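# Shelve the desk flask in the incubator and close it

## Task

Take the flask that is on the desk and set it on the single free spot on an incubator shelf. It must lie flat on the shelf surface, with the same face up as it had on the desk, and nothing of it may stick out beyond the shelf's front edge. Afterwards the incubator must be fully closed: the glass door completely shut with its latch rotated to level, and the outer door completely shut. Other flasks may be pushed slightly to make space, but each must stay within about a finger's width of its starting spot, remain flat on a shelf, not stacked, and keep the same face up. No flask may ever touch the floor, neither door may be slammed open or shut, and the robot must not topple or be left leaning.

## Robot and tools

Robot: TidyBot++, a four-caster mobile base (0.54 m long, 0.50 m wide, 0.38 m tall) with one seven-joint arm and a two-finger gripper. The shoulder sits 0.12 m ahead of the base centre at 0.68 m height. Segments: upper arm 0.42 m, forearm 0.31 m, hand 0.31 m. Cameras: base_camera (pinhole, 644x364) and wrist_camera (fisheye, 644x476, looks along the hand). The arm starts folded, hand down, poking up to 0.08 m past the base front.

Frames (metres): base frame has its origin on the floor below the base centre, x ahead, y to the left, z up. The odometry frame is the base frame as it was at scene start; base_odometry counts wheel rotation only, so slip looks like travel, and heading (rad, -3.142 to 3.142) is positive leftward. base_tilt is in degrees, positive when leaning forward or right.

Tool move: one action per call. Keys:
- base: an object with any of translate_m (metres, forward positive, -2 to 2), strafe_m (metres, left positive, -2 to 2), rotate_rad (radians, counter-clockwise from above positive, -6.3 to 6.3). These are offsets relative to the base's axes at the moment the command starts, not positions.
- joints: absolute angle targets by name: joint_1_rad (any angle; positive is clockwise from above, the reverse of heading), joint_2_rad (-2.249 to 2.249, shoulder, 0 is upright, positive leans forward), joint_3_rad (any angle), joint_4_rad (-2.579 to 2.579, elbow, 0 straight, negative bends forward when joint_3 is 3.14), joint_5_rad (any), joint_6_rad (-2.099 to 2.099, wrist), joint_7_rad (any; at 1.57 with hand down the fingers open left/right), gripper_pos (0 open to 1 closed; gap roughly 85 x (1 - gripper_pos) mm). Continuous joints go the short way, so turn big amounts in steps under half a turn.
- target: one list of seven numbers [x, y, z, qw, qx, qy, qz], an absolute hand pose in the base frame, same convention as the hand_pose line (point between the finger pads; hand z axis runs along the fingers, fingers close along hand y). With target, joints may contain only gripper_pos.
- speeds: optional caps for this action only: translate_m and strafe_m 0.05 to 0.5 m/s (give one of them if both are used), rotate_rad 0.1 to 1.57 rad/s.
- cameras: list of base_camera, wrist_camera or all; [] means no images.
- blocking: true (default) returns when everything is at rest; false returns within about 0.5 s while motion continues. A newer move overrides only the parts it names.
Unknown keys make the call invalid; out-of-range values get it refused, and a refusal or an unrequested stop cancels the remaining move/wait/finished_scene calls of that reply.

Tool wait: seconds from 0 to 10, plus cameras; returns state, ending early once moves settle. Tool stop: brakes all running motions (braked parts can keep pressing on contacts). Tool zoom_image: camera plus region [x0, y0, x1, y1] in pixels from the top-left, at most 504 x 504. Tool finished_scene: scene = current scene number; ends it irreversibly, so only call it once the flask is placed and both doors and the latch are closed.

Result lines: move shows done or the worst status; base_status, joint_status, hand_status report each motion: moving, done, off_target (resting away from target, possibly still pushing), contact_stop or time_out (unrequested stop; old target dropped), not_followed (a built-in check held the arm back; 'joint command not followed' or 'pose unreachable', with 'cause:' for self-collision), torque_fault, limit_stop_at_motor_heat. hand_pose is the actual hand; hand_target is where the joint targets would place it. joint_positions, motor_effort (percent, peak in brackets), Motor temperatures, on_its_own (uncommanded behaviour), ARM HIT, MOTOR HOT, pictures (order of images). Base done only means the wheels turned enough; a blocked base may report done far short.

Tips: hand targets usually end within about 3 cm; correct by adding (wanted - measured) to the last target. To hold still, resend hand_target, not hand_pose, especially when carrying something, since loads make the arm sag. A hand pointing down can rise to about 0.94 m only near the base. Closed fingertips reach about 20 mm beyond the hand point. When a carried object lands, hand_pose stops falling while commands keep going lower; watch effort and images.

Avoid: dropping or flinging the flask, letting anything reach the floor, bumping other flasks more than a finger's width, fast door swings (move doors gently), squeezing a flask hard while it is still supported, and pushing into furniture. The arm does not avoid obstacles and keeps pushing when blocked; driving or turning while the arm is snagged above about 0.6 m, or reaching far out/swinging sideways when extended, can tip the robot. Backing away or retracting the arm fixes a slight lean. Excess joint torque (104.5 N m joints 1-4, 51.3 N m joints 5-7) freezes the arm for 10 s; overheated motors (75 °C) make the arm sag for 30-60 s, so do not hold loads stretched out longer than needed. The simulation keeps running while you deliberate.

Each tool is called after "Emit:" as a command line: name --argument value for each argument, lists and objects as JSON in quotes; but a table of rows of numbers goes row by row, as --pt "numbers of a row", without its own name.

## Session

Emit:
move

Scene clock: 0.00 s.
Motor temperatures (°C): [32 21 24 32 35 36 39]
base_odometry: x=+0.000 y=+0.000 heading=+0.000
base_tilt: forward=+0.1 right=-0.3
base_status: not commanded
joint_positions: joint_1_rad=+0.042 joint_2_rad=-0.342 joint_3_rad=+3.141 joint_4_rad=-2.506 joint_5_rad=-0.027 joint_6_rad=-0.916 joint_7_rad=+1.559 gripper_pos=+0.000
joint_status: not commanded
motor_effort: joint_1_rad=+0 joint_2_rad=-1 joint_3_rad=+0 joint_4_rad=+15 joint_5_rad=+1 joint_6_rad=+1 joint_7_rad=+1
hand_pose: x=+0.2581 y=+0.0022 z=+0.5919 quat_wxyz=(-0.010, +0.999, -0.034, +0.031) (m; base frame)
hand_target: x=+0.2583 y=+0.0022 z=+0.5920 quat_wxyz=(-0.010, +0.999, -0.034, +0.031) (m; base frame)
hand_status: not commanded
pictures: base_camera, wrist_camera

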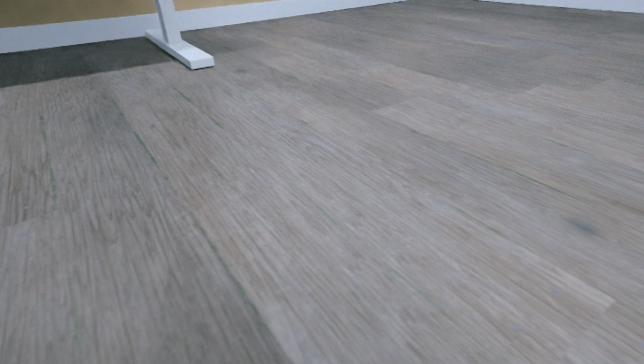

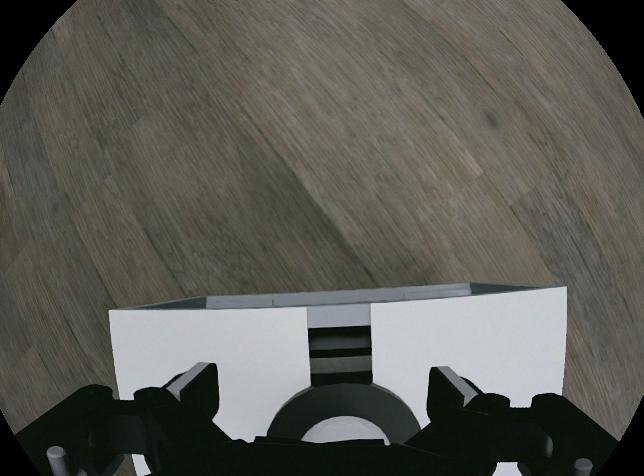

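Emit:
move --joints '{"joint_6_rad": 0.45}'

Emit:
move --base '{"rotate_rad": 1.0}'

Emit:
move --base '{"rotate_rad": 1.0}'

Emit:
move --base '{"rotate_rad": 1.0}'

Emit:
move --base '{"rotate_rad": 1.0}'

Emit:
move --base '{"rotate_rad": 1.0}'

Scene clock: 9.67 s.
Motor temperatures (°C): [32 21 24 32 35 36 39]
move: done
base_odometry: x=+0.000 y=+0.000 heading=+0.000
base_tilt: forward=+0.0 right=-0.3
base_status: not commanded
joint_positions: joint_1_rad=+0.042 joint_2_rad=-0.342 joint_3_rad=+3.141 joint_4_rad=-2.506 joint_5_rad=-0.027 joint_6_rad=+0.401 joint_7_rad=+1.559 gripper_pos=+0.000
joint_status: all done
motor_effort: joint_1_rad=+1(1) joint_2_rad=-7(7) joint_3_rad=+0(1) joint_4_rad=+19(20) joint_5_rad=+0(1) joint_6_rad=+9(9) joint_7_rad=+1(1)
hand_pose: x=+0.5436 y=-0.0192 z=+0.8431 quat_wxyz=(+0.006, +0.771, -0.033, +0.636) (m; base frame)
hand_target: x=+0.5463 y=-0.0197 z=+0.8584 quat_wxyz=(+0.006, +0.755, -0.033, +0.655) (m; base frame)
hand_status: not commanded
pictures: base_camera, wrist_camera

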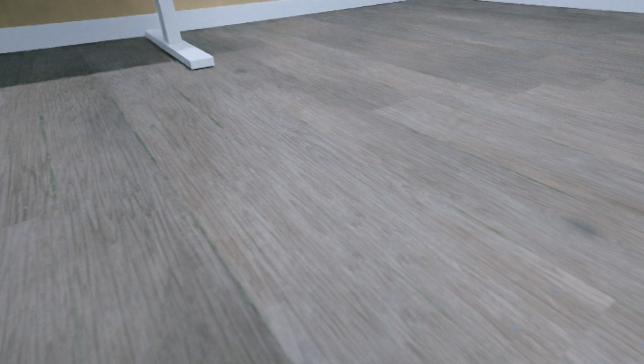

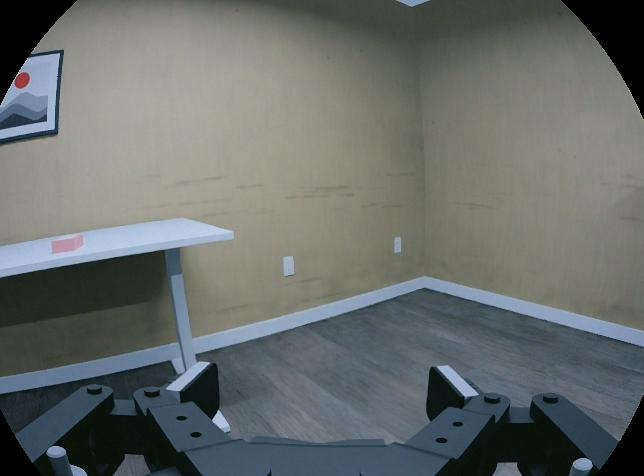

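Scene clock: 11.60 s.
Motor temperatures (°C): [32 21 24 32 35 36 39]
move: done
base_odometry: x=+0.000 y=+0.000 heading=+1.000
base_tilt: forward=+0.0 right=-0.3
base_status: done
joint_positions: joint_1_rad=+0.042 joint_2_rad=-0.342 joint_3_rad=+3.141 joint_4_rad=-2.506 joint_5_rad=-0.027 joint_6_rad=+0.401 joint_7_rad=+1.559 gripper_pos=+0.000
joint_status: not commanded
motor_effort: joint_1_rad=-1(2) joint_2_rad=-7(7) joint_3_rad=-1(2) joint_4_rad=+19(20) joint_5_rad=+1(1) joint_6_rad=+9(9) joint_7_rad=+0(1)
hand_pose: x=+0.5437 y=-0.0191 z=+0.8432 quat_wxyz=(+0.006, +0.771, -0.033, +0.636) (m; base frame)
hand_target: x=+0.5463 y=-0.0197 z=+0.8584 quat_wxyz=(+0.006, +0.755, -0.033, +0.655) (m; base frame)
hand_status: not commanded
pictures: base_camera, wrist_camera

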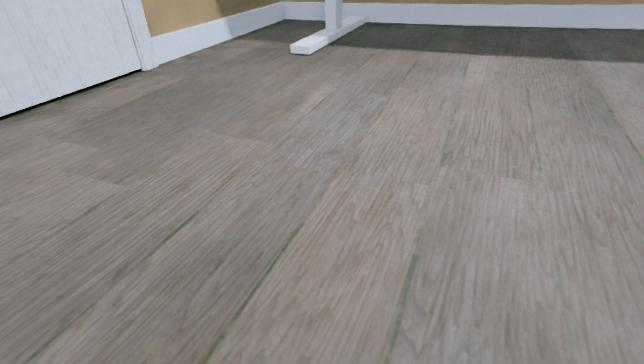

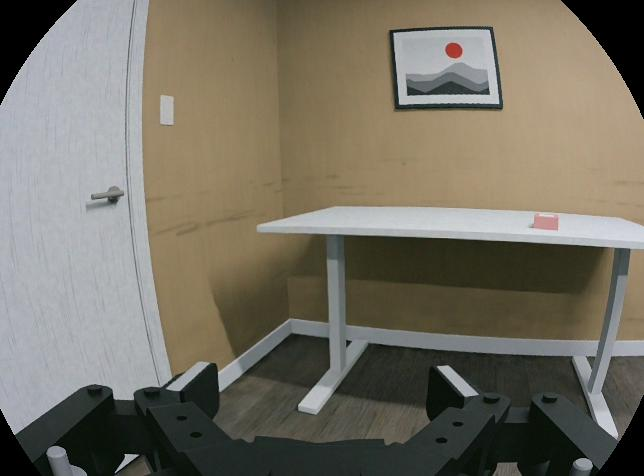

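Scene clock: 13.50 s.
Motor temperatures (°C): [32 21 24 32 35 36 39]
move: done
base_odometry: x=+0.000 y=+0.000 heading=+2.000
base_tilt: forward=+0.0 right=-0.3
base_status: done
joint_positions: joint_1_rad=+0.041 joint_2_rad=-0.342 joint_3_rad=+3.141 joint_4_rad=-2.506 joint_5_rad=-0.027 joint_6_rad=+0.401 joint_7_rad=+1.559 gripper_pos=+0.000
joint_status: not commanded
motor_effort: joint_1_rad=+0(2) joint_2_rad=-7(7) joint_3_rad=+0(2) joint_4_rad=+19(20) joint_5_rad=+1(1) joint_6_rad=+9(9) joint_7_rad=+1(1)
hand_pose: x=+0.5437 y=-0.0191 z=+0.8433 quat_wxyz=(+0.005, +0.771, -0.033, +0.636) (m; base frame)
hand_target: x=+0.5463 y=-0.0197 z=+0.8584 quat_wxyz=(+0.006, +0.755, -0.033, +0.655) (m; base frame)
hand_status: not commanded
pictures: base_camera, wrist_camera

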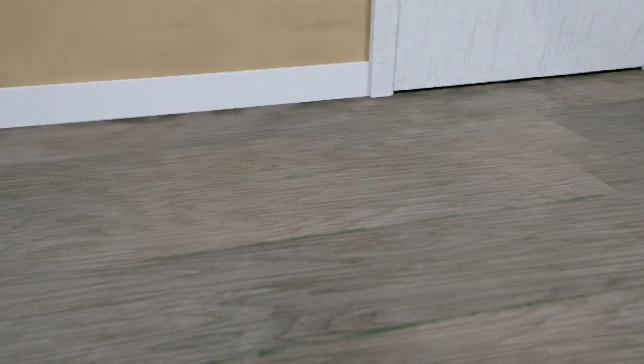

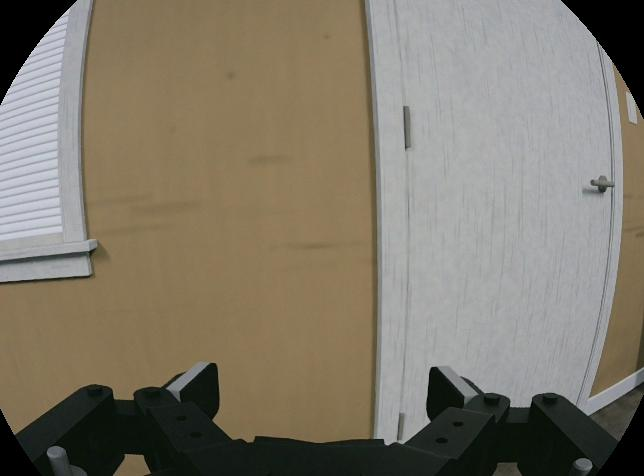

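Scene clock: 15.40 s.
Motor temperatures (°C): [32 21 24 32 35 36 39]
move: done
base_odometry: x=+0.000 y=+0.000 heading=+2.999
base_tilt: forward=+0.1 right=-0.3
base_status: done
joint_positions: joint_1_rad=+0.041 joint_2_rad=-0.342 joint_3_rad=+3.140 joint_4_rad=-2.506 joint_5_rad=-0.027 joint_6_rad=+0.401 joint_7_rad=+1.559 gripper_pos=+0.000
joint_status: not commanded
motor_effort: joint_1_rad=+0(2) joint_2_rad=-7(7) joint_3_rad=+0(2) joint_4_rad=+19(20) joint_5_rad=+0(1) joint_6_rad=+9(9) joint_7_rad=+1(1)
hand_pose: x=+0.5437 y=-0.0190 z=+0.8433 quat_wxyz=(+0.005, +0.771, -0.033, +0.636) (m; base frame)
hand_target: x=+0.5463 y=-0.0197 z=+0.8584 quat_wxyz=(+0.006, +0.755, -0.033, +0.655) (m; base frame)
hand_status: not commanded
pictures: base_camera, wrist_camera

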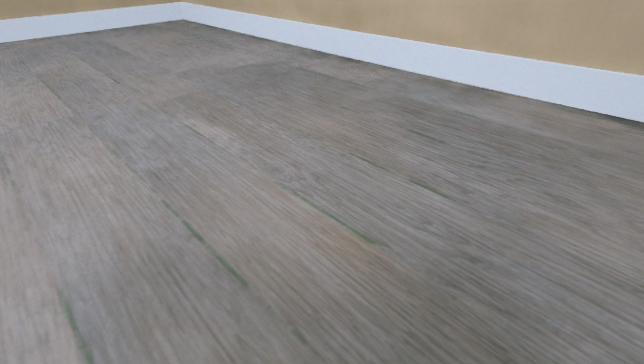

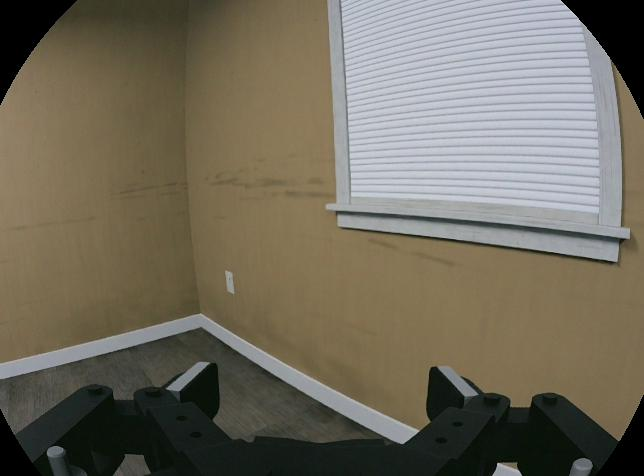

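Scene clock: 17.30 s.
Motor temperatures (°C): [32 21 24 32 35 36 39]
move: done
base_odometry: x=+0.000 y=+0.000 heading=-2.284
base_tilt: forward=+0.0 right=-0.3
base_status: done
joint_positions: joint_1_rad=+0.041 joint_2_rad=-0.342 joint_3_rad=+3.140 joint_4_rad=-2.506 joint_5_rad=-0.027 joint_6_rad=+0.401 joint_7_rad=+1.559 gripper_pos=+0.000
joint_status: not commanded
motor_effort: joint_1_rad=+0(2) joint_2_rad=-6(7) joint_3_rad=+0(3) joint_4_rad=+19(20) joint_5_rad=+0(1) joint_6_rad=+9(9) joint_7_rad=+0(1)
hand_pose: x=+0.5437 y=-0.0189 z=+0.8433 quat_wxyz=(+0.005, +0.771, -0.033, +0.636) (m; base frame)
hand_target: x=+0.5463 y=-0.0197 z=+0.8584 quat_wxyz=(+0.006, +0.755, -0.033, +0.655) (m; base frame)
hand_status: not commanded
pictures: base_camera, wrist_camera

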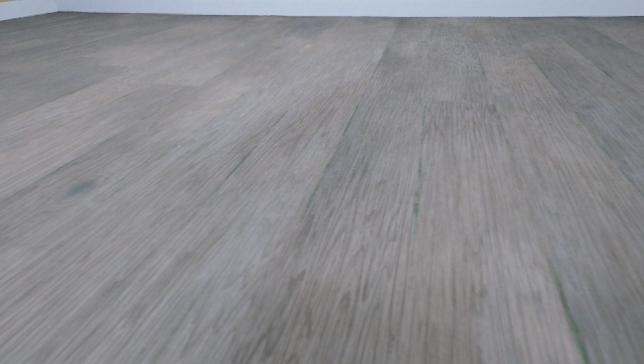

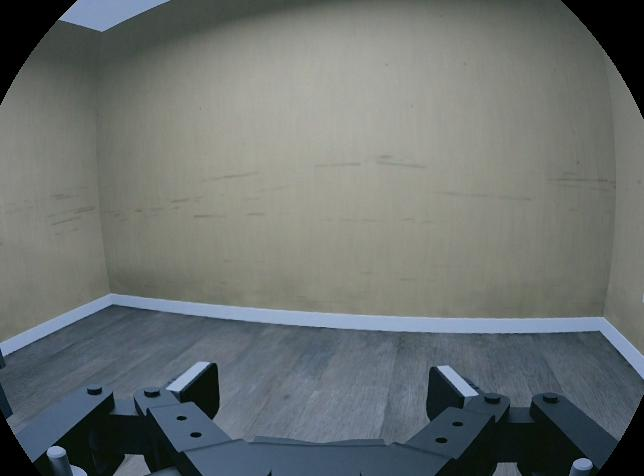

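Scene clock: 19.20 s.
Motor temperatures (°C): [32 21 24 32 35 36 39]
move: done
base_odometry: x=+0.000 y=+0.000 heading=-1.284
base_tilt: forward=+0.1 right=-0.3
base_status: done
joint_positions: joint_1_rad=+0.041 joint_2_rad=-0.342 joint_3_rad=+3.140 joint_4_rad=-2.506 joint_5_rad=-0.027 joint_6_rad=+0.401 joint_7_rad=+1.559 gripper_pos=+0.000
joint_status: not commanded
motor_effort: joint_1_rad=-1(2) joint_2_rad=-6(7) joint_3_rad=+0(2) joint_4_rad=+19(20) joint_5_rad=+0(1) joint_6_rad=+9(9) joint_7_rad=+1(1)
hand_pose: x=+0.5437 y=-0.0189 z=+0.8433 quat_wxyz=(+0.005, +0.771, -0.033, +0.636) (m; base frame)
hand_target: x=+0.5463 y=-0.0197 z=+0.8584 quat_wxyz=(+0.006, +0.755, -0.033, +0.655) (m; base frame)
hand_status: not commanded
pictures: base_camera, wrist_camera

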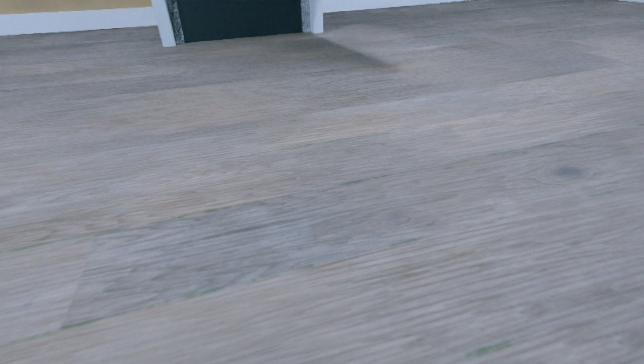

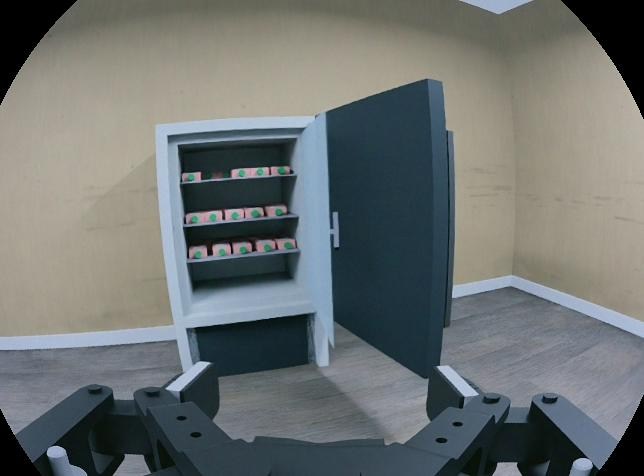

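Emit:
zoom_image --camera "wrist_camera" --region '[150, 90, 350, 290]'

Emit:
zoom_image --camera "wrist_camera" --region '[280, 70, 520, 390]'

Scaled by 2.520.

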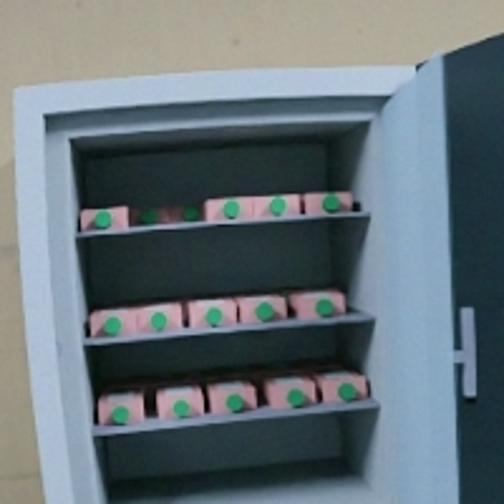

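Scaled by 1.575.

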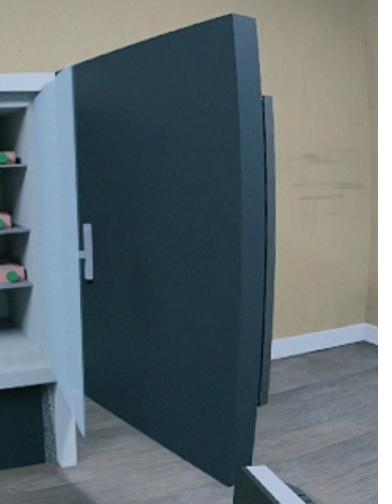

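Emit:
move --base '{"rotate_rad": 1.734}'

Emit:
zoom_image --camera "wrist_camera" --region '[230, 180, 390, 280]'

Scene clock: 47.93 s.
Motor temperatures (°C): [32 21 24 32 35 36 39]
move: done
base_odometry: x=+0.000 y=+0.000 heading=+0.450
base_tilt: forward=+0.0 right=-0.3
base_status: done
joint_positions: joint_1_rad=+0.041 joint_2_rad=-0.342 joint_3_rad=+3.140 joint_4_rad=-2.506 joint_5_rad=-0.027 joint_6_rad=+0.402 joint_7_rad=+1.559 gripper_pos=+0.000
joint_status: not commanded
motor_effort: joint_1_rad=-1(2) joint_2_rad=-6(8) joint_3_rad=+0(2) joint_4_rad=+19(20) joint_5_rad=+0(1) joint_6_rad=+9(9) joint_7_rad=+0(1)
hand_pose: x=+0.5437 y=-0.0189 z=+0.8434 quat_wxyz=(+0.005, +0.771, -0.033, +0.636) (m; base frame)
hand_target: x=+0.5463 y=-0.0197 z=+0.8584 quat_wxyz=(+0.006, +0.755, -0.033, +0.655) (m; base frame)
hand_status: not commanded
pictures: base_camera, wrist_camera

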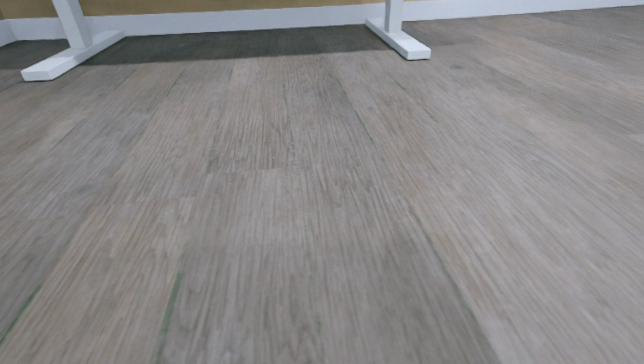

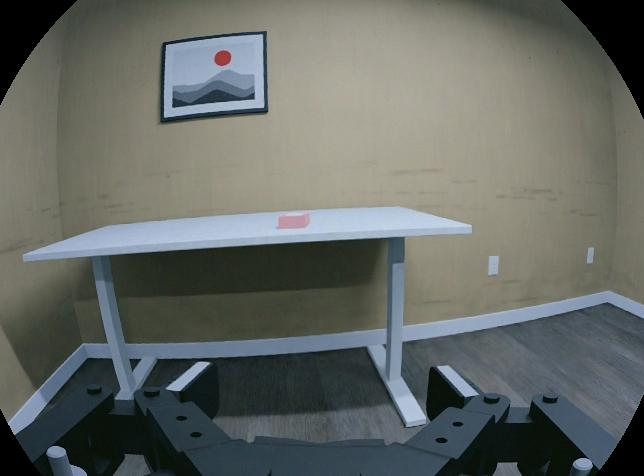

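Scaled by 3.150.

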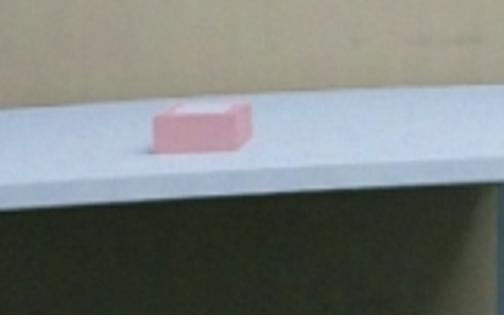

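Emit:
move --base '{"translate_m": 0.55}' --joints '{"joint_6_rad": 0.1}'

Emit:
zoom_image --camera "wrist_camera" --region '[180, 130, 440, 330]'

Scene clock: 77.23 s.
Motor temperatures (°C): [32 21 24 32 35 36 39]
move: done
base_odometry: x=+0.495 y=+0.239 heading=+0.450
base_tilt: forward=+0.0 right=-0.4
base_status: done
joint_positions: joint_1_rad=+0.041 joint_2_rad=-0.339 joint_3_rad=+3.140 joint_4_rad=-2.513 joint_5_rad=-0.027 joint_6_rad=+0.121 joint_7_rad=+1.559 gripper_pos=+0.000
joint_status: all done
motor_effort: joint_1_rad=-1(1) joint_2_rad=-6(9) joint_3_rad=+0(1) joint_4_rad=+18(22) joint_5_rad=+0(1) joint_6_rad=+8(10) joint_7_rad=+1(1)
hand_pose: x=+0.5133 y=-0.0154 z=+0.7558 quat_wxyz=(+0.002, +0.855, -0.034, +0.518) (m; base frame)
hand_target: x=+0.5126 y=-0.0155 z=+0.7555 quat_wxyz=(+0.002, +0.857, -0.035, +0.513) (m; base frame)
hand_status: not commanded
pictures: base_camera, wrist_camera

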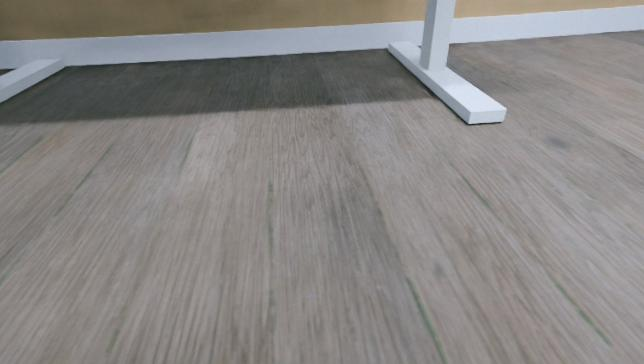

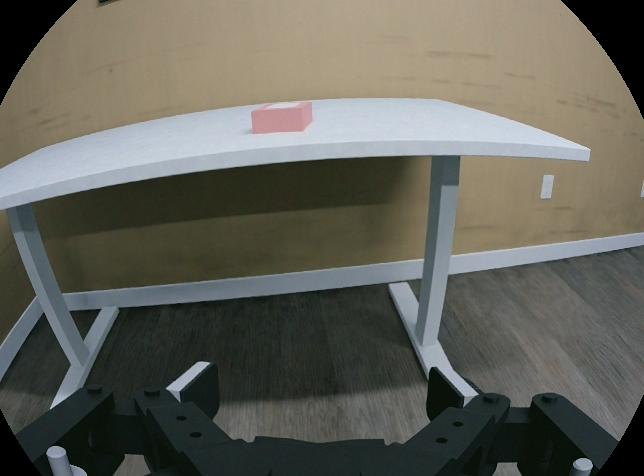

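Scaled by 1.938.

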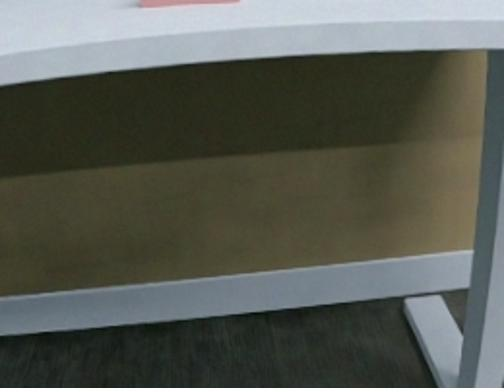

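Emit:
move --joints '{"joint_2_rad": -0.2, "joint_4_rad": -1.77, "joint_6_rad": -0.6}'

Emit:
zoom_image --camera "wrist_camera" --region '[180, 80, 380, 230]'

Scene clock: 103.90 s.
Motor temperatures (°C): [32 21 24 32 35 36 39]
move: done
base_odometry: x=+0.495 y=+0.239 heading=+0.450
base_tilt: forward=+0.0 right=-0.3
base_status: not commanded
joint_positions: joint_1_rad=+0.041 joint_2_rad=-0.214 joint_3_rad=+3.140 joint_4_rad=-1.788 joint_5_rad=-0.027 joint_6_rad=-0.545 joint_7_rad=+1.559 gripper_pos=+0.000
joint_status: all done
motor_effort: joint_1_rad=+0(1) joint_2_rad=-13(14) joint_3_rad=-1(1) joint_4_rad=+22(22) joint_5_rad=+0(1) joint_6_rad=+8(9) joint_7_rad=+0(1)
hand_pose: x=+0.6094 y=-0.0139 z=+0.9300 quat_wxyz=(-0.005, +0.871, -0.029, +0.490) (m; base frame)
hand_target: x=+0.6067 y=-0.0138 z=+0.9189 quat_wxyz=(-0.005, +0.884, -0.029, +0.467) (m; base frame)
hand_status: not commanded
pictures: base_camera, wrist_camera

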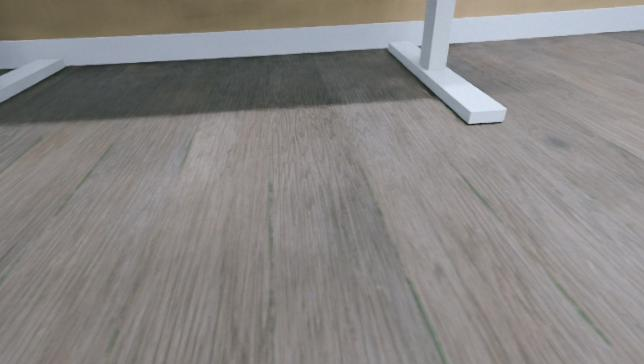

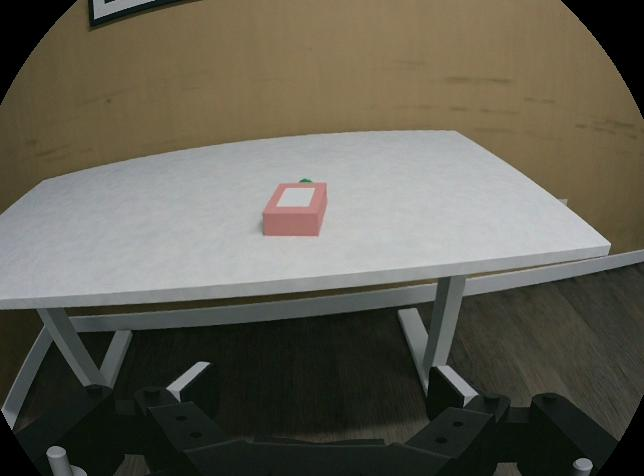

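Scaled by 2.520.

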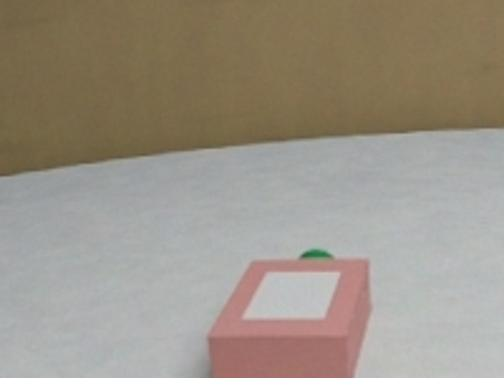

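Emit:
move --base '{"translate_m": 0.25}'

Emit:
zoom_image --camera "wrist_camera" --region '[160, 150, 400, 330]'

Scene clock: 148.57 s.
Motor temperatures (°C): [32 21 24 32 35 35 39]
move: done
base_odometry: x=+0.721 y=+0.348 heading=+0.451
base_tilt: forward=+0.1 right=-0.3
base_status: done
joint_positions: joint_1_rad=+0.041 joint_2_rad=-0.194 joint_3_rad=+3.140 joint_4_rad=-1.785 joint_5_rad=-0.027 joint_6_rad=-0.550 joint_7_rad=+1.559 gripper_pos=+0.000
joint_status: not commanded
motor_effort: joint_1_rad=+0(1) joint_2_rad=-14(17) joint_3_rad=-1(1) joint_4_rad=+21(22) joint_5_rad=+0(0) joint_6_rad=+7(8) joint_7_rad=+1(1)
hand_pose: x=+0.6139 y=-0.0141 z=+0.9205 quat_wxyz=(-0.005, +0.877, -0.029, +0.480) (m; base frame)
hand_target: x=+0.6067 y=-0.0138 z=+0.9189 quat_wxyz=(-0.005, +0.884, -0.029, +0.467) (m; base frame)
hand_status: not commanded
pictures: base_camera, wrist_camera

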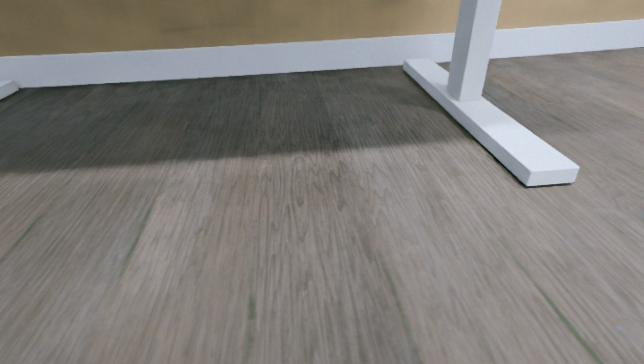

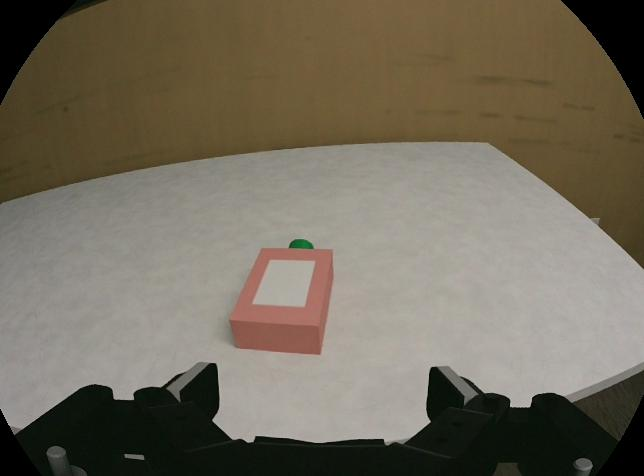

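Scaled by 2.100.

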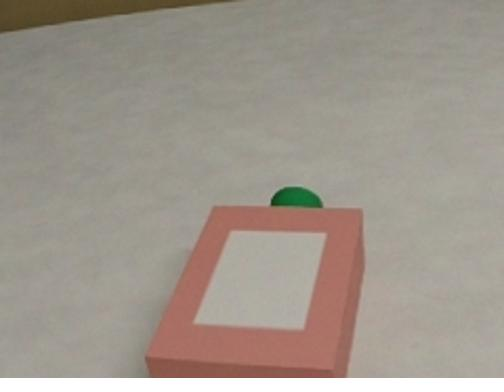

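Emit:
move --base '{"translate_m": 0.17}'

Emit:
move --joints '{"joint_2_rad": 0.4, "joint_4_rad": -0.95, "joint_6_rad": -1.8}'

Scene clock: 187.37 s.
Motor temperatures (°C): [32 21 24 32 35 35 39]
move: done
base_odometry: x=+0.874 y=+0.422 heading=+0.451
base_tilt: forward=+0.0 right=-0.3
base_status: done
joint_positions: joint_1_rad=+0.041 joint_2_rad=-0.190 joint_3_rad=+3.140 joint_4_rad=-1.784 joint_5_rad=-0.027 joint_6_rad=-0.551 joint_7_rad=+1.559 gripper_pos=+0.000
joint_status: not commanded
motor_effort: joint_1_rad=+1(1) joint_2_rad=-14(17) joint_3_rad=+0(1) joint_4_rad=+21(22) joint_5_rad=+0(1) joint_6_rad=+8(8) joint_7_rad=+1(1)
hand_pose: x=+0.6150 y=-0.0141 z=+0.9184 quat_wxyz=(-0.005, +0.878, -0.029, +0.478) (m; base frame)
hand_target: x=+0.6067 y=-0.0138 z=+0.9189 quat_wxyz=(-0.005, +0.884, -0.029, +0.467) (m; base frame)
hand_status: not commanded
pictures: base_camera, wrist_camera

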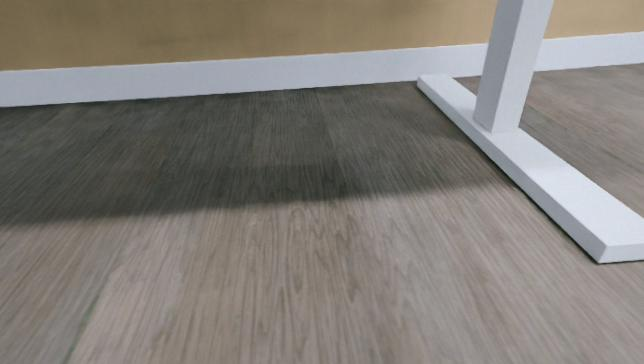

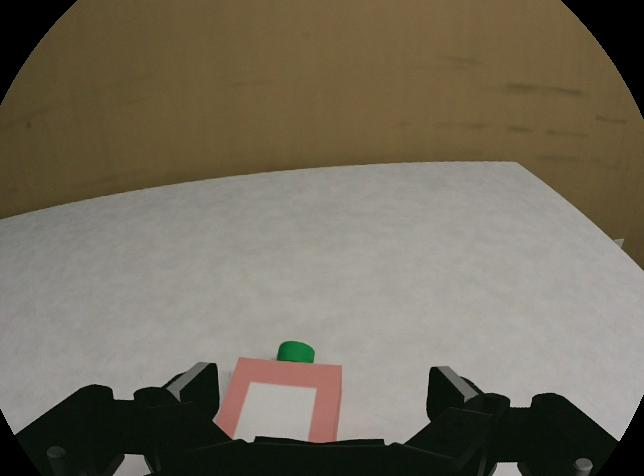

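Scene clock: 189.87 s.
Motor temperatures (°C): [32 21 24 32 35 35 39]
move: done
base_odometry: x=+0.874 y=+0.422 heading=+0.451
base_tilt: forward=+0.1 right=-0.4
base_status: not commanded
joint_positions: joint_1_rad=+0.041 joint_2_rad=+0.395 joint_3_rad=+3.140 joint_4_rad=-0.969 joint_5_rad=-0.027 joint_6_rad=-1.746 joint_7_rad=+1.559 gripper_pos=+0.000
joint_status: all done
motor_effort: joint_1_rad=-1(1) joint_2_rad=-31(32) joint_3_rad=-1(2) joint_4_rad=+17(22) joint_5_rad=+0(1) joint_6_rad=+0(9) joint_7_rad=+1(1)
hand_pose: x=+0.5986 y=-0.0098 z=+0.8236 quat_wxyz=(-0.013, +1.000, -0.023, +0.016) (m; base frame)
hand_target: x=+0.5869 y=-0.0097 z=+0.8270 quat_wxyz=(-0.013, +1.000, -0.023, -0.004) (m; base frame)
hand_status: not commanded
pictures: base_camera, wrist_camera

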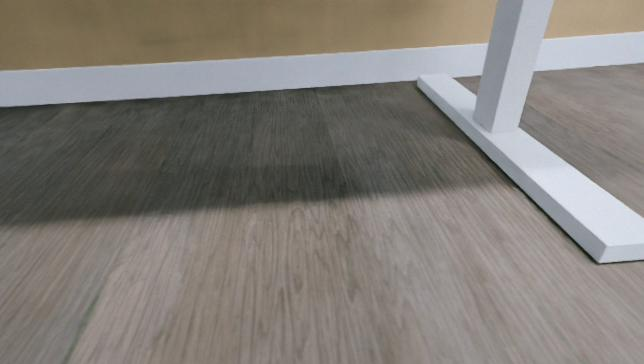

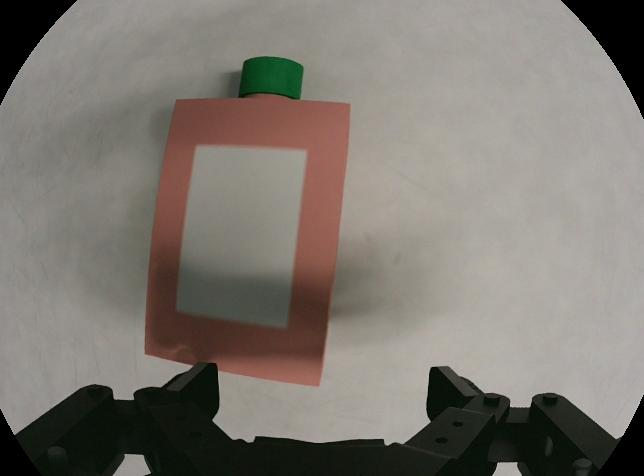

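Emit:
move --joints '{"joint_2_rad": 0.37, "joint_4_rad": -0.8, "joint_6_rad": -1.95, "joint_7_rad": 1.454}'

Emit:
move --base '{"translate_m": 0.12}' --speeds '{"translate_m": 0.15}'

Scene clock: 258.47 s.
Motor temperatures (°C): [32 21 24 32 35 35 39]
move: done
base_odometry: x=+0.874 y=+0.422 heading=+0.451
base_tilt: forward=+0.1 right=-0.3
base_status: not commanded
joint_positions: joint_1_rad=+0.041 joint_2_rad=+0.384 joint_3_rad=+3.140 joint_4_rad=-0.816 joint_5_rad=-0.027 joint_6_rad=-1.895 joint_7_rad=+1.526 gripper_pos=+0.000
joint_status: all done
motor_effort: joint_1_rad=+0(1) joint_2_rad=-30(33) joint_3_rad=-1(2) joint_4_rad=+16(17) joint_5_rad=+0(1) joint_6_rad=+1(2) joint_7_rad=+0(1)
hand_pose: x=+0.5841 y=-0.0095 z=+0.8751 quat_wxyz=(-0.013, +0.999, -0.038, +0.023) (m; base frame)
hand_target: x=+0.5673 y=-0.0093 z=+0.8856 quat_wxyz=(-0.013, +0.997, -0.074, +0.010) (m; base frame)
hand_status: not commanded
pictures: base_camera, wrist_camera

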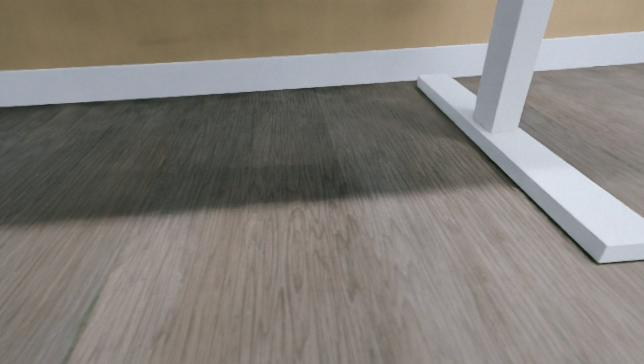

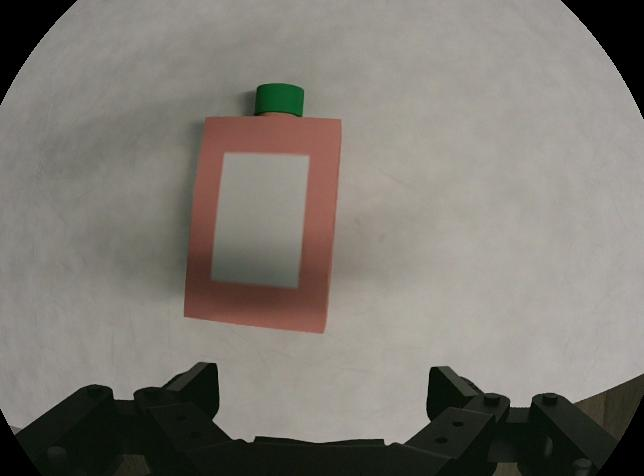

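Scene clock: 259.90 s.
Motor temperatures (°C): [32 21 24 32 35 35 39]
move: done
base_odometry: x=+0.982 y=+0.474 heading=+0.452
base_tilt: forward=+0.1 right=-0.3
base_status: done
joint_positions: joint_1_rad=+0.041 joint_2_rad=+0.381 joint_3_rad=+3.140 joint_4_rad=-0.815 joint_5_rad=-0.027 joint_6_rad=-1.903 joint_7_rad=+1.526 gripper_pos=+0.000
joint_status: not commanded
motor_effort: joint_1_rad=+0(2) joint_2_rad=-30(33) joint_3_rad=-1(2) joint_4_rad=+16(16) joint_5_rad=+0(1) joint_6_rad=+1(1) joint_7_rad=+0(1)
hand_pose: x=+0.5813 y=-0.0094 z=+0.8766 quat_wxyz=(-0.013, +0.999, -0.038, +0.021) (m; base frame)
hand_target: x=+0.5673 y=-0.0093 z=+0.8856 quat_wxyz=(-0.013, +0.997, -0.074, +0.010) (m; base frame)
hand_status: not commanded
pictures: base_camera, wrist_camera

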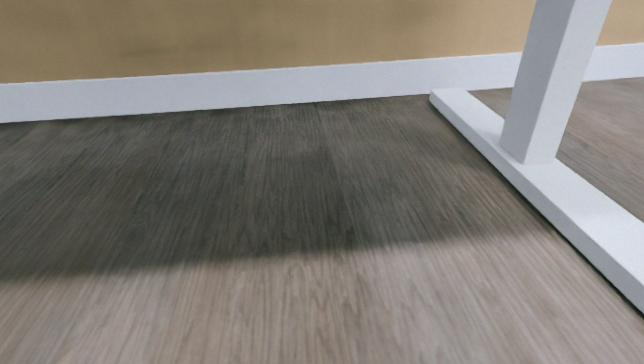

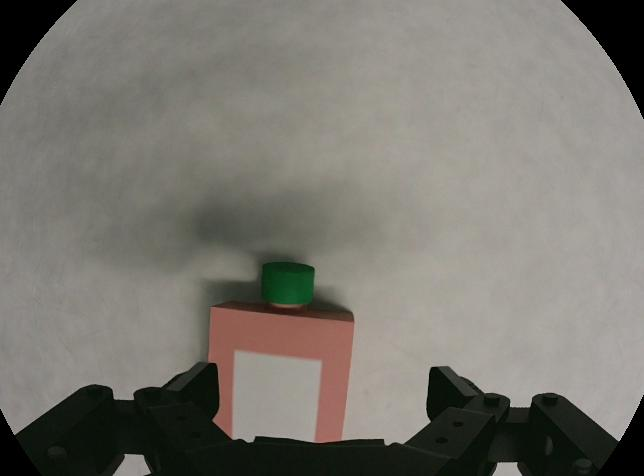

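Emit:
move --joints '{"joint_1_rad": 0.0, "joint_2_rad": 0.503, "joint_4_rad": -0.66, "joint_6_rad": -1.99, "joint_7_rad": 1.33}'

Scene clock: 288.47 s.
Motor temperatures (°C): [32 22 24 32 35 35 39]
move: done
base_odometry: x=+0.982 y=+0.474 heading=+0.452
base_tilt: forward=+0.0 right=-0.3
base_status: not commanded
joint_positions: joint_1_rad=+0.012 joint_2_rad=+0.508 joint_3_rad=+3.140 joint_4_rad=-0.677 joint_5_rad=-0.027 joint_6_rad=-1.937 joint_7_rad=+1.409 gripper_pos=+0.000
joint_status: all done
motor_effort: joint_1_rad=+1(1) joint_2_rad=-34(37) joint_3_rad=-1(2) joint_4_rad=+16(17) joint_5_rad=+0(1) joint_6_rad=+1(2) joint_7_rad=+0(1)
hand_pose: x=+0.6209 y=+0.0034 z=+0.8565 quat_wxyz=(-0.013, +0.997, -0.082, +0.008) (m; base frame)
hand_target: x=+0.6068 y=+0.0092 z=+0.8640 quat_wxyz=(-0.012, +0.993, -0.114, -0.007) (m; base frame)
hand_status: not commanded
pictures: base_camera, wrist_camera

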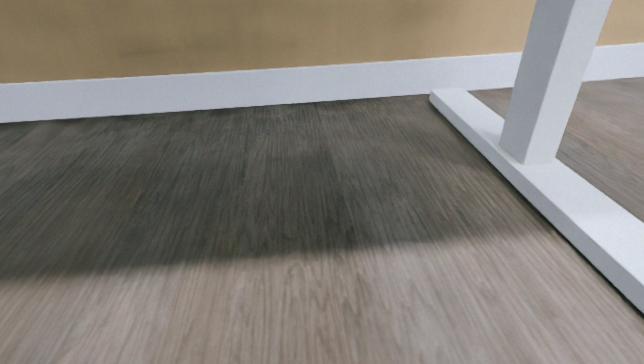

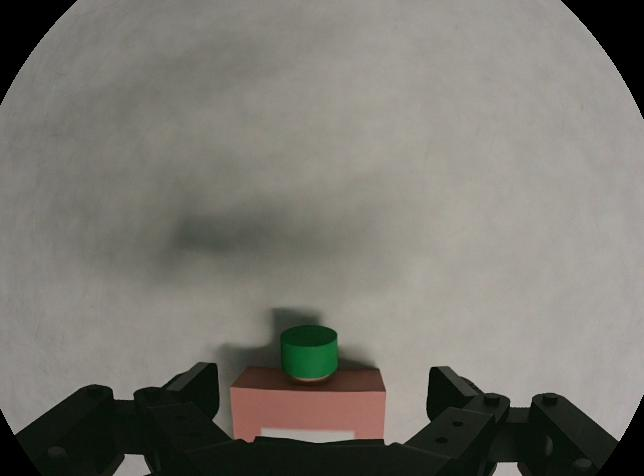

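Emit:
move --joints '{"joint_1_rad": -0.02, "joint_2_rad": 0.458, "joint_4_rad": -0.876, "joint_6_rad": -1.81}'

Scene clock: 303.73 s.
Motor temperatures (°C): [32 22 24 32 35 35 39]
move: done
base_odometry: x=+0.982 y=+0.474 heading=+0.452
base_tilt: forward=+0.0 right=-0.3
base_status: not commanded
joint_positions: joint_1_rad=-0.005 joint_2_rad=+0.484 joint_3_rad=+3.140 joint_4_rad=-0.863 joint_5_rad=-0.027 joint_6_rad=-1.859 joint_7_rad=+1.408 gripper_pos=+0.000
joint_status: all done
motor_effort: joint_1_rad=+0(2) joint_2_rad=-33(35) joint_3_rad=-2(2) joint_4_rad=+16(17) joint_5_rad=+0(1) joint_6_rad=+0(1) joint_7_rad=+0(1)
hand_pose: x=+0.6010 y=+0.0124 z=+0.8135 quat_wxyz=(-0.010, +0.997, -0.075, -0.033) (m; base frame)
hand_target: x=+0.6095 y=+0.0196 z=+0.8218 quat_wxyz=(-0.013, +0.994, -0.107, -0.003) (m; base frame)
hand_status: not commanded
pictures: base_camera, wrist_camera

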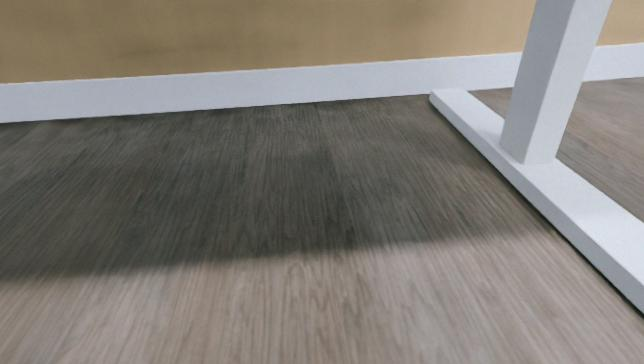

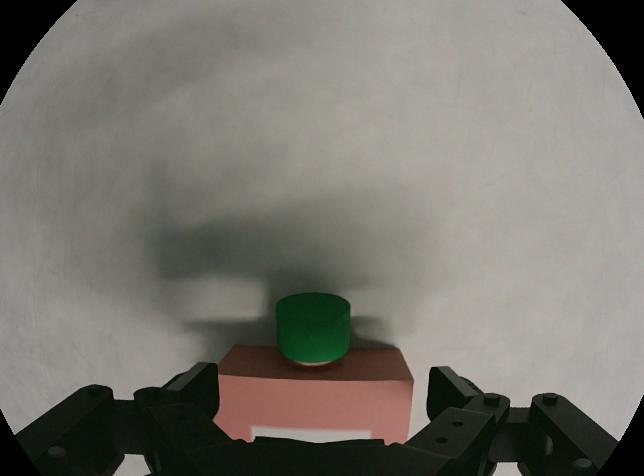

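Emit:
move --joints '{"joint_2_rad": 0.445, "joint_4_rad": -0.935, "joint_6_rad": -1.697}'

Scene clock: 320.63 s.
Motor temperatures (°C): [31 22 24 32 35 35 39]
move: done
base_odometry: x=+0.982 y=+0.474 heading=+0.452
base_tilt: forward=+0.0 right=-0.3
base_status: not commanded
joint_positions: joint_1_rad=-0.005 joint_2_rad=+0.457 joint_3_rad=+3.140 joint_4_rad=-0.916 joint_5_rad=-0.027 joint_6_rad=-1.750 joint_7_rad=+1.408 gripper_pos=+0.000
joint_status: all done
motor_effort: joint_1_rad=-1(1) joint_2_rad=-31(33) joint_3_rad=-1(2) joint_4_rad=+15(16) joint_5_rad=+1(1) joint_6_rad=+1(1) joint_7_rad=+0(1)
hand_pose: x=+0.6184 y=+0.0127 z=+0.8098 quat_wxyz=(-0.014, +0.997, -0.076, +0.008) (m; base frame)
hand_target: x=+0.6285 y=+0.0202 z=+0.8107 quat_wxyz=(-0.017, +0.994, -0.108, +0.030) (m; base frame)
hand_status: not commanded
pictures: base_camera, wrist_camera

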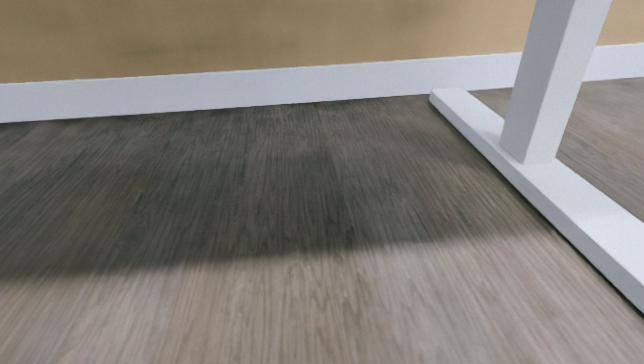

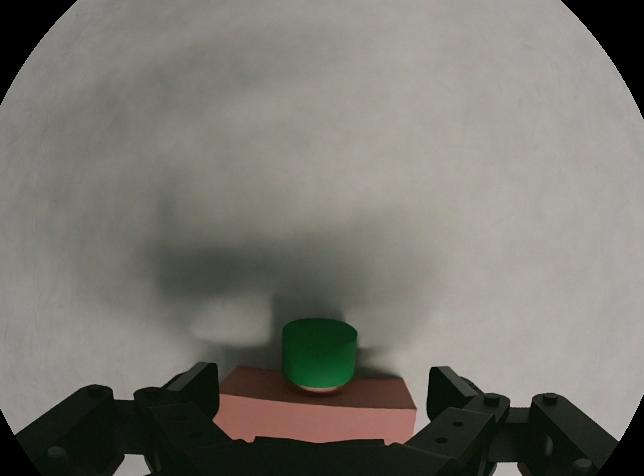

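Emit:
move --joints '{"joint_2_rad": 0.439, "joint_4_rad": -1.055, "joint_6_rad": -1.602}'

Scene clock: 331.47 s.
Motor temperatures (°C): [31 22 24 32 35 35 39]
move: off_target
base_odometry: x=+0.982 y=+0.474 heading=+0.452
base_tilt: forward=+0.1 right=-0.4
base_status: not commanded
joint_positions: joint_1_rad=-0.005 joint_2_rad=+0.404 joint_3_rad=+3.140 joint_4_rad=-1.004 joint_5_rad=-0.027 joint_6_rad=-1.656 joint_7_rad=+1.407 gripper_pos=+0.000
joint_status: joint_4_rad off_target (ended at -1.004, target -1.055); the others done
motor_effort: joint_1_rad=-1(2) joint_2_rad=-21(31) joint_3_rad=-1(2) joint_4_rad=+11(15) joint_5_rad=+1(2) joint_6_rad=+1(2) joint_7_rad=+0(1)
hand_pose: x=+0.6185 y=+0.0129 z=+0.8093 quat_wxyz=(-0.017, +0.996, -0.077, +0.037) (m; base frame)
hand_target: x=+0.6251 y=+0.0202 z=+0.7759 quat_wxyz=(-0.016, +0.994, -0.109, +0.021) (m; base frame)
hand_status: not commanded
pictures: base_camera, wrist_camera

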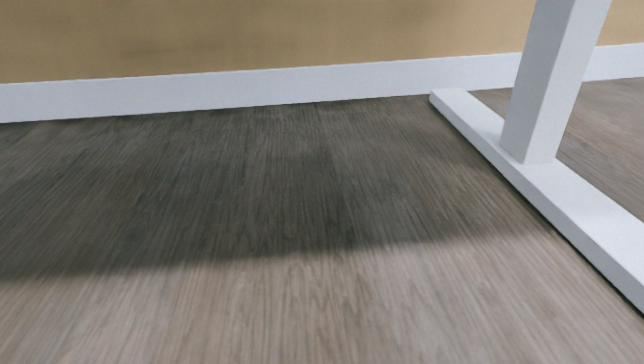

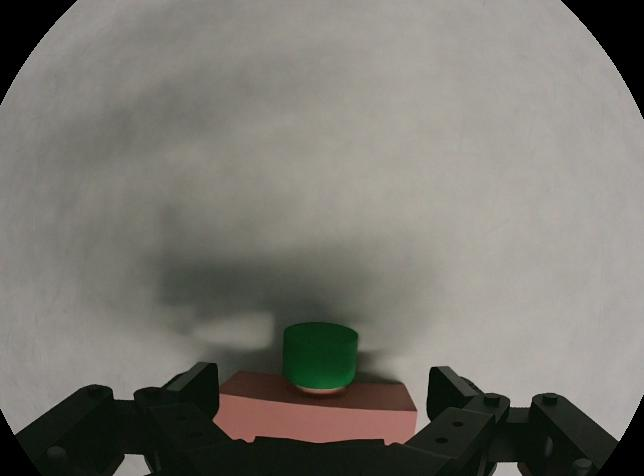

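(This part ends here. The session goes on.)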